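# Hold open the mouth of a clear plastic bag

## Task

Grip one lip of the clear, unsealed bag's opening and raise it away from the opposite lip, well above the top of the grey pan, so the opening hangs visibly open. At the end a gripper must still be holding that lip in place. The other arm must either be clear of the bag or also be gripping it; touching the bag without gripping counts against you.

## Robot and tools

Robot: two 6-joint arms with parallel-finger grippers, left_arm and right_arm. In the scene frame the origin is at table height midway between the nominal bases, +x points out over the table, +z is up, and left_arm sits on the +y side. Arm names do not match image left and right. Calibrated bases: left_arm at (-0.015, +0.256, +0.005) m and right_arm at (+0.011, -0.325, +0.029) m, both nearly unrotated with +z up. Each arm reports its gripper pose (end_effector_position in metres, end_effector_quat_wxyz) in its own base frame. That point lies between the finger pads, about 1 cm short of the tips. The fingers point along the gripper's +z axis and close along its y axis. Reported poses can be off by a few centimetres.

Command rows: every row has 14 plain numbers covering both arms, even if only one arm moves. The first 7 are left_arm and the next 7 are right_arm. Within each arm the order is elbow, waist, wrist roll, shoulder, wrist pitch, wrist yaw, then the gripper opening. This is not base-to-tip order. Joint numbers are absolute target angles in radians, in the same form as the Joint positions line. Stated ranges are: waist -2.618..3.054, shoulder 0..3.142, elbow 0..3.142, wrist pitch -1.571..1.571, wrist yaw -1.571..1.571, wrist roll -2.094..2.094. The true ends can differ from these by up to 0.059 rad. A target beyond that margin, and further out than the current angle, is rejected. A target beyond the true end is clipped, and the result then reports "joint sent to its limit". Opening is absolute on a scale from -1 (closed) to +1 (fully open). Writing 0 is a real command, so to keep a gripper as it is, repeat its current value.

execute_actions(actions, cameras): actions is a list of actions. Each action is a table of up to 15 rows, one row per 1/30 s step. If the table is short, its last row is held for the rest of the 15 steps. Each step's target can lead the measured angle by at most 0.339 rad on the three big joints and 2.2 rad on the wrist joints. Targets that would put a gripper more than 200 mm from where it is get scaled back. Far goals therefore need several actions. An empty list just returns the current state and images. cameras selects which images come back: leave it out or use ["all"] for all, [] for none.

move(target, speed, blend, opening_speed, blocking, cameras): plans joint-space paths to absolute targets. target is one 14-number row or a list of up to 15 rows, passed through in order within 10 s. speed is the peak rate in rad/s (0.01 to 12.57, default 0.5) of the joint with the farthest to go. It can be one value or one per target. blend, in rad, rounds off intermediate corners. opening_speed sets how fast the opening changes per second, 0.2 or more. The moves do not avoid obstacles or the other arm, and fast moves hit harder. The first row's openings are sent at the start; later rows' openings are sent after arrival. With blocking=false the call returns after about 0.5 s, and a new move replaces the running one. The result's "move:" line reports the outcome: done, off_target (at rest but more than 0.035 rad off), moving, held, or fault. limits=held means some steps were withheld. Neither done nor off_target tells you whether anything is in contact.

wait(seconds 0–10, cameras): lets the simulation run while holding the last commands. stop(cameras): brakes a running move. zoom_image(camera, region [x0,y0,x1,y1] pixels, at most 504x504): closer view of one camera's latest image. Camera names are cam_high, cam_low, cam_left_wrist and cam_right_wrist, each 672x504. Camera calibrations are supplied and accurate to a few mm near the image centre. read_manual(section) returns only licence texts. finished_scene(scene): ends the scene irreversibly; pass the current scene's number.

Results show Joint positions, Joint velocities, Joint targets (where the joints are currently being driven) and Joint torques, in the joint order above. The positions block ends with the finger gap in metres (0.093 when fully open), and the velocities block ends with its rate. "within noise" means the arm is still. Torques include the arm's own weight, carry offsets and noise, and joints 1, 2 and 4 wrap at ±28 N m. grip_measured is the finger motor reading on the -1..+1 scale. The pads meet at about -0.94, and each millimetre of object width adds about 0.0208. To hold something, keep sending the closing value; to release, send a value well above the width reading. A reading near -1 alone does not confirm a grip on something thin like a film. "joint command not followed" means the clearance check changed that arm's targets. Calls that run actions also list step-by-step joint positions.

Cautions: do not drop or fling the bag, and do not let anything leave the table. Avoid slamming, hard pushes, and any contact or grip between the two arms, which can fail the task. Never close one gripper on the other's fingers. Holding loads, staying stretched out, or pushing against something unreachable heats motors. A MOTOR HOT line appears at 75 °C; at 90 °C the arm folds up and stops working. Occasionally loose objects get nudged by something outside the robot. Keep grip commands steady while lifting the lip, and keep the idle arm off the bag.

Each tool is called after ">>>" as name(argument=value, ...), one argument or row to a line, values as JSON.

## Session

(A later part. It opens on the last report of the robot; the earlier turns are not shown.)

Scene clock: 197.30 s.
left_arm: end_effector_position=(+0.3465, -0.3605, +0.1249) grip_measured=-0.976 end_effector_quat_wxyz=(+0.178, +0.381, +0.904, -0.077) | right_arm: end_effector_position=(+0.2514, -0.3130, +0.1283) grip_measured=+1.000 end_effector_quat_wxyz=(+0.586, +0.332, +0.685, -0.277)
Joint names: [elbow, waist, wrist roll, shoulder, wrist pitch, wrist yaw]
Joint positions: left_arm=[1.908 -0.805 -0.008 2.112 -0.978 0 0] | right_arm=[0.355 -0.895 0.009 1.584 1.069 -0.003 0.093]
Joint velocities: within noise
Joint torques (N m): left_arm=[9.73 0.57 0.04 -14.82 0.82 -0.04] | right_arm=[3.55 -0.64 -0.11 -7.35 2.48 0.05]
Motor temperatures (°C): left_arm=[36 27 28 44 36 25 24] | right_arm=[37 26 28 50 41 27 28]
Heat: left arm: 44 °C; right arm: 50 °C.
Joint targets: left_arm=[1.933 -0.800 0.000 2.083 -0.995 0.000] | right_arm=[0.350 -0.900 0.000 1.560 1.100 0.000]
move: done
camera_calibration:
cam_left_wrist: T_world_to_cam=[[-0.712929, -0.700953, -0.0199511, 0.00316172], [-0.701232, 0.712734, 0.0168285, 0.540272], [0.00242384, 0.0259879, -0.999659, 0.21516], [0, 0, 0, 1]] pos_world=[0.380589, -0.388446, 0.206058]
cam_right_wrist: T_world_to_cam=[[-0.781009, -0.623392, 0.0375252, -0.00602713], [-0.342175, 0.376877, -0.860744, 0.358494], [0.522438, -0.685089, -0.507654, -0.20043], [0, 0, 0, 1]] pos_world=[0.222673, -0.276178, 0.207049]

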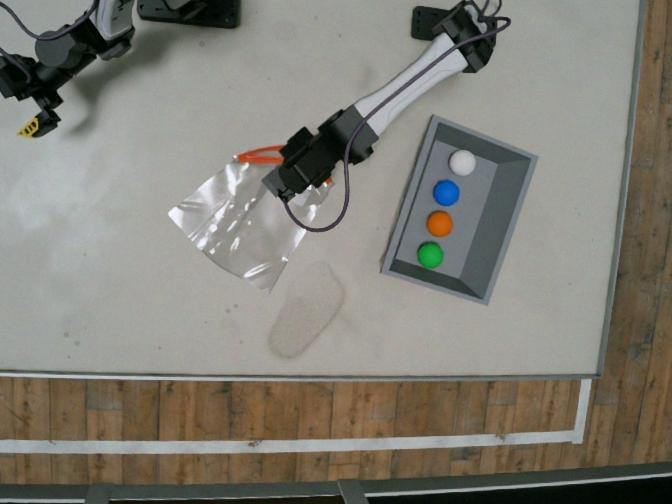

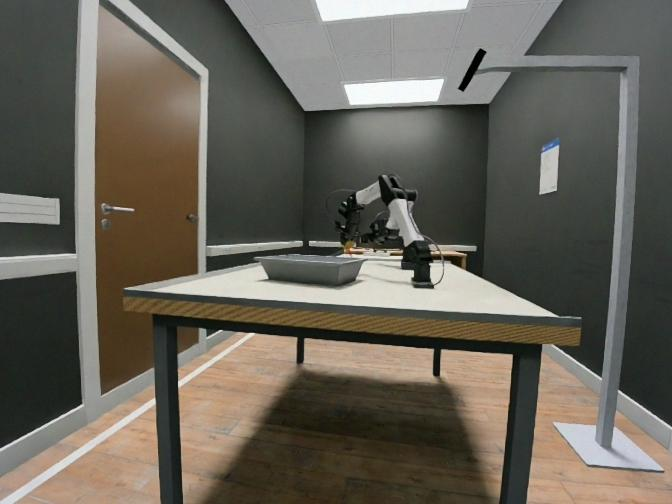

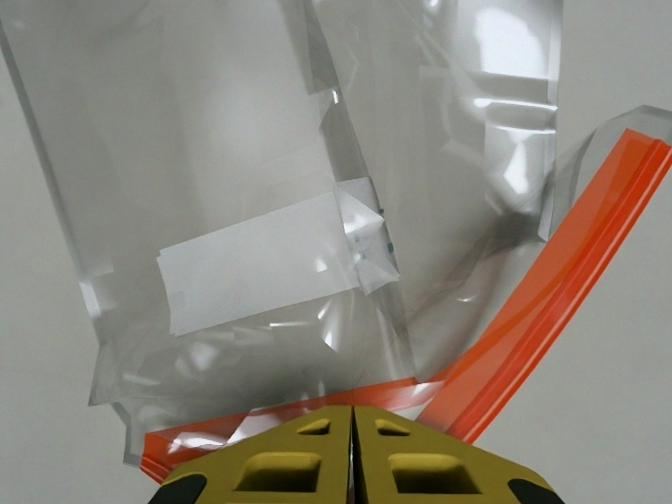

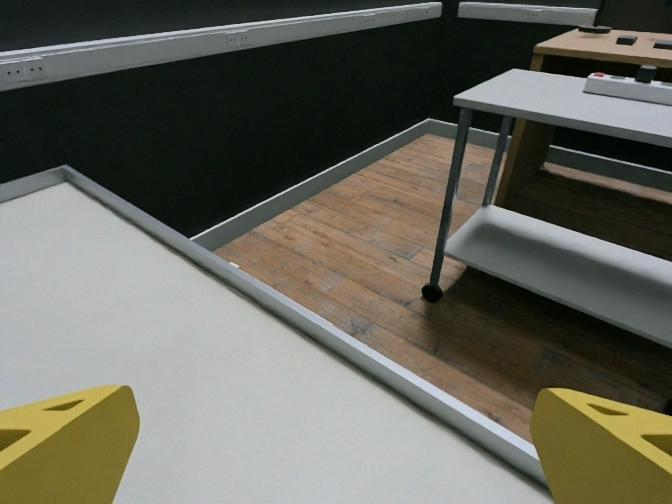

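>>> move(
  target=[2.19,-0.80,0,2.075,-1.24,0,-1,0.35,-0.9,0.0,1.56,1.1,0.0,1],
  speed=0.2,
)

>>> zoom_image(
  camera="cam_low",
  region=[260, 170, 460, 300],
)

>>> zoom_image(
  camera="cam_high",
  region=[130, 100, 350, 310],
)

Scene clock: 206.30 s.
left_arm: end_effector_position=(+0.3405, -0.3543, +0.1921) grip_measured=-0.976 end_effector_quat_wxyz=(+0.185, +0.380, +0.903, -0.080) | right_arm: end_effector_position=(+0.2514, -0.3130, +0.1283) grip_measured=+1.000 end_effector_quat_wxyz=(+0.586, +0.332, +0.685, -0.277)
Joint names: [elbow, waist, wrist roll, shoulder, wrist pitch, wrist yaw]
Joint positions: left_arm=[2.164 -0.805 -0.008 2.106 -1.223 0 0] | right_arm=[0.355 -0.895 0.009 1.584 1.069 -0.003 0.093]
Joint velocities: within noise
Joint torques (N m): left_arm=[9.59 0.59 0.04 -14.79 0.85 -0.03] | right_arm=[3.56 -0.62 -0.1 -7.39 2.49 0.05]
Motor temperatures (°C): left_arm=[37 27 28 44 36 25 24] | right_arm=[37 26 28 48 43 27 28]
Heat: left arm: 44 °C; right arm: 48 °C.
Joint targets: left_arm=[2.190 -0.800 0.000 2.075 -1.240 0.000] | right_arm=[0.350 -0.900 0.000 1.560 1.100 0.000]
move: done
camera_calibration:
cam_left_wrist: T_world_to_cam=[[-0.712697, -0.701197, -0.0196641, 0.00431603], [-0.701338, 0.712829, 0.000415129, 0.533803], [0.013726, 0.014087, -0.999807, 0.274168], [0, 0, 0, 1]] pos_world=[0.373689, -0.381346, 0.273978]
cam_right_wrist: T_world_to_cam=[[-0.781009, -0.623392, 0.0375252, -0.00602713], [-0.342175, 0.376877, -0.860744, 0.358494], [0.522438, -0.685089, -0.507654, -0.20043], [0, 0, 0, 1]] pos_world=[0.222673, -0.276178, 0.207049]

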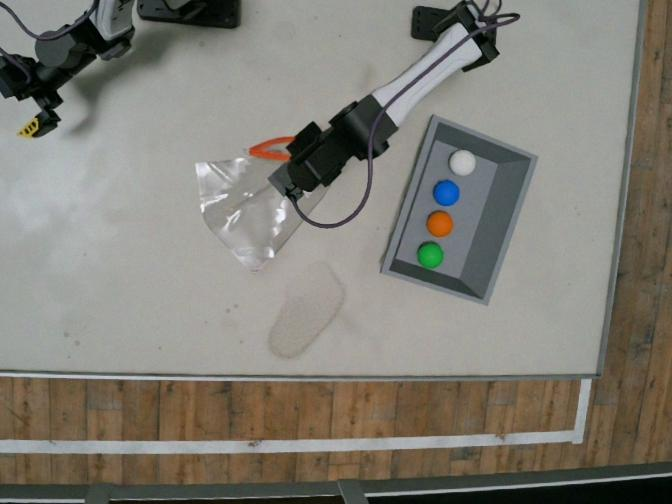

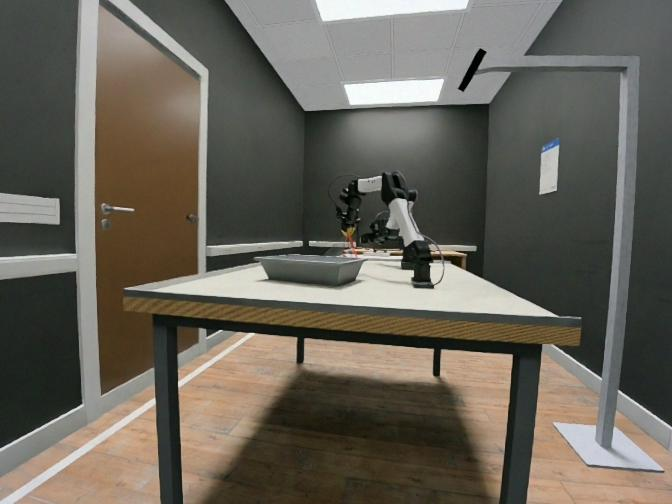

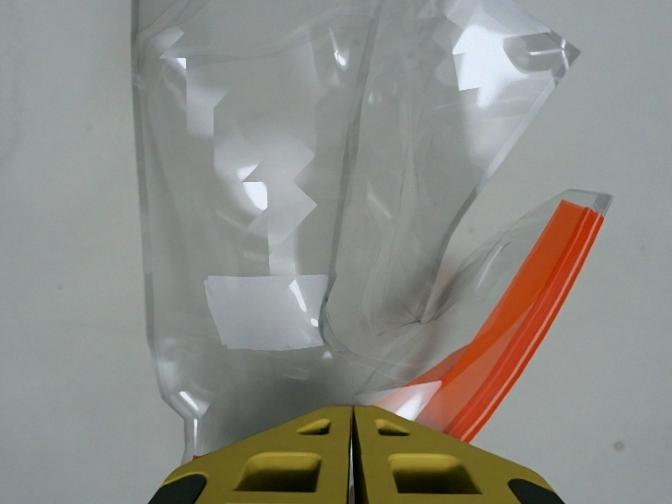

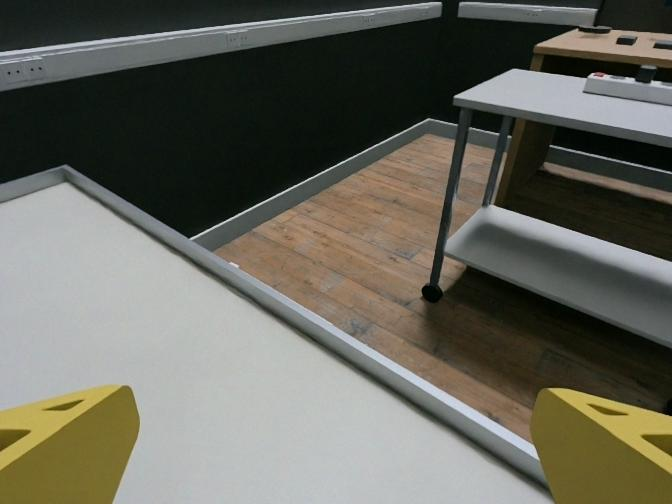

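Scaled by 2.520 from the camera's 672x504 image, which has a finer 960x720 frame.

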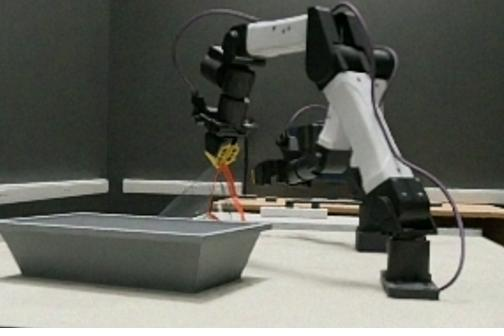

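Scaled by 2.291 from the camera's 672x504 image, which has a finer 960x720 frame.

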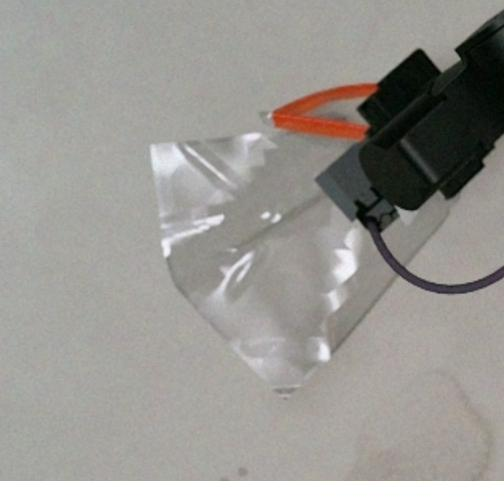

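>>> move(
  target=[2.19,-0.80,0,2.075,-1.24,0,-1,0.35,-0.7,0.0,1.56,1.4,-1.5,1],
  speed=0.6,
)

>>> zoom_image(
  camera="cam_right_wrist",
  region=[84, 0, 588, 504],
)

Scene clock: 216.27 s.
left_arm: end_effector_position=(+0.3404, -0.3542, +0.1920) grip_measured=-0.976 end_effector_quat_wxyz=(+0.185, +0.380, +0.903, -0.080) | right_arm: end_effector_position=(+0.2981, -0.0335, +0.1796) grip_measured=+1.000 end_effector_quat_wxyz=(+0.674, -0.313, +0.629, +0.227)
Joint names: [elbow, waist, wrist roll, shoulder, wrist pitch, wrist yaw]
Joint positions: left_arm=[2.164 -0.805 -0.008 2.106 -1.224 0 0] | right_arm=[0.355 -0.706 0.009 1.584 1.376 -1.491 0.093]
Joint velocities: within noise
Joint torques (N m): left_arm=[9.57 0.57 0.04 -14.79 0.86 -0.03] | right_arm=[2.99 0.42 -0.09 -6.75 1.62 0.03]
Motor temperatures (°C): left_arm=[37 27 28 44 35 25 24] | right_arm=[37 26 28 47 43 27 28]
Heat: left arm: 44 °C; right arm: 47 °C.
Joint targets: left_arm=[2.190 -0.800 0.000 2.075 -1.240 0.000] | right_arm=[0.350 -0.700 0.000 1.560 1.400 -1.500]
move: done
camera_calibration:
cam_left_wrist: T_world_to_cam=[[-0.712707, -0.701185, -0.0197282, 0.00433878], [-0.701337, 0.712828, 0.00119341, 0.533448], [0.013226, 0.0146867, -0.999805, 0.274482], [0, 0, 0, 1]] pos_world=[0.373589, -0.381246, 0.273878]
cam_right_wrist: T_world_to_cam=[[0.686403, -0.703948, 0.182505, -0.263416], [-0.132979, -0.368229, -0.920176, 0.236644], [0.71496, 0.607343, -0.346363, -0.0504198], [0, 0, 0, 1]] pos_world=[0.248326, -0.0676698, 0.248365]

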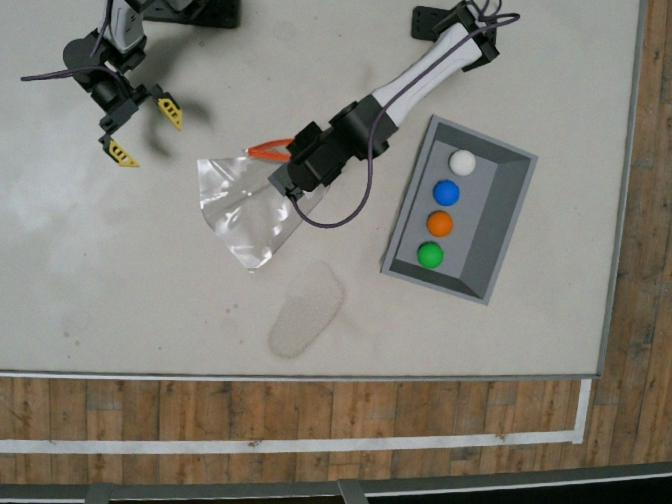

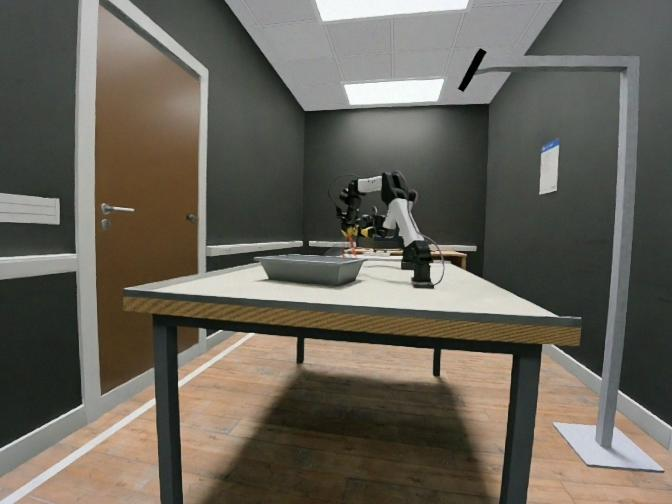

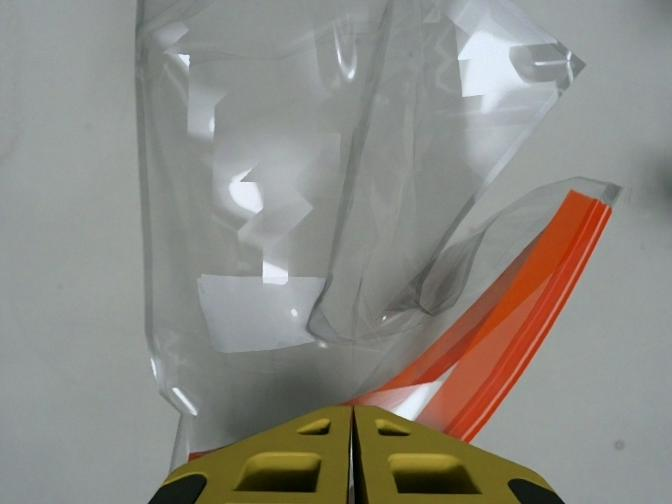

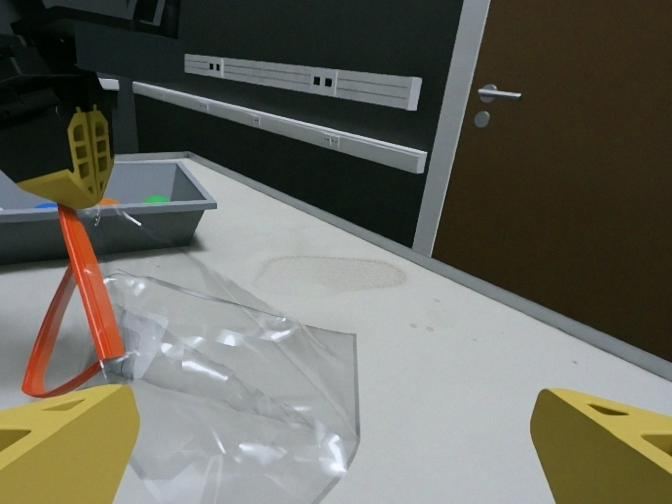

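Scaled by 1.000.

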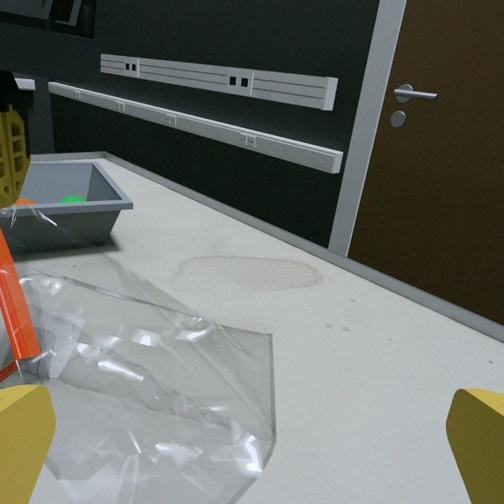

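>>> zoom_image(
  camera="cam_right_wrist",
  region=[0, 80, 260, 420],
)

Scaled by 1.482 from the camera's 672x504 image, which has a finer 960x720 frame.

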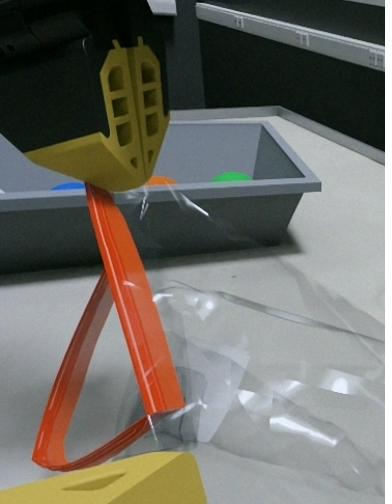

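>>> finished_scene(
  scene=1,
)

The scene is finished: the task was done.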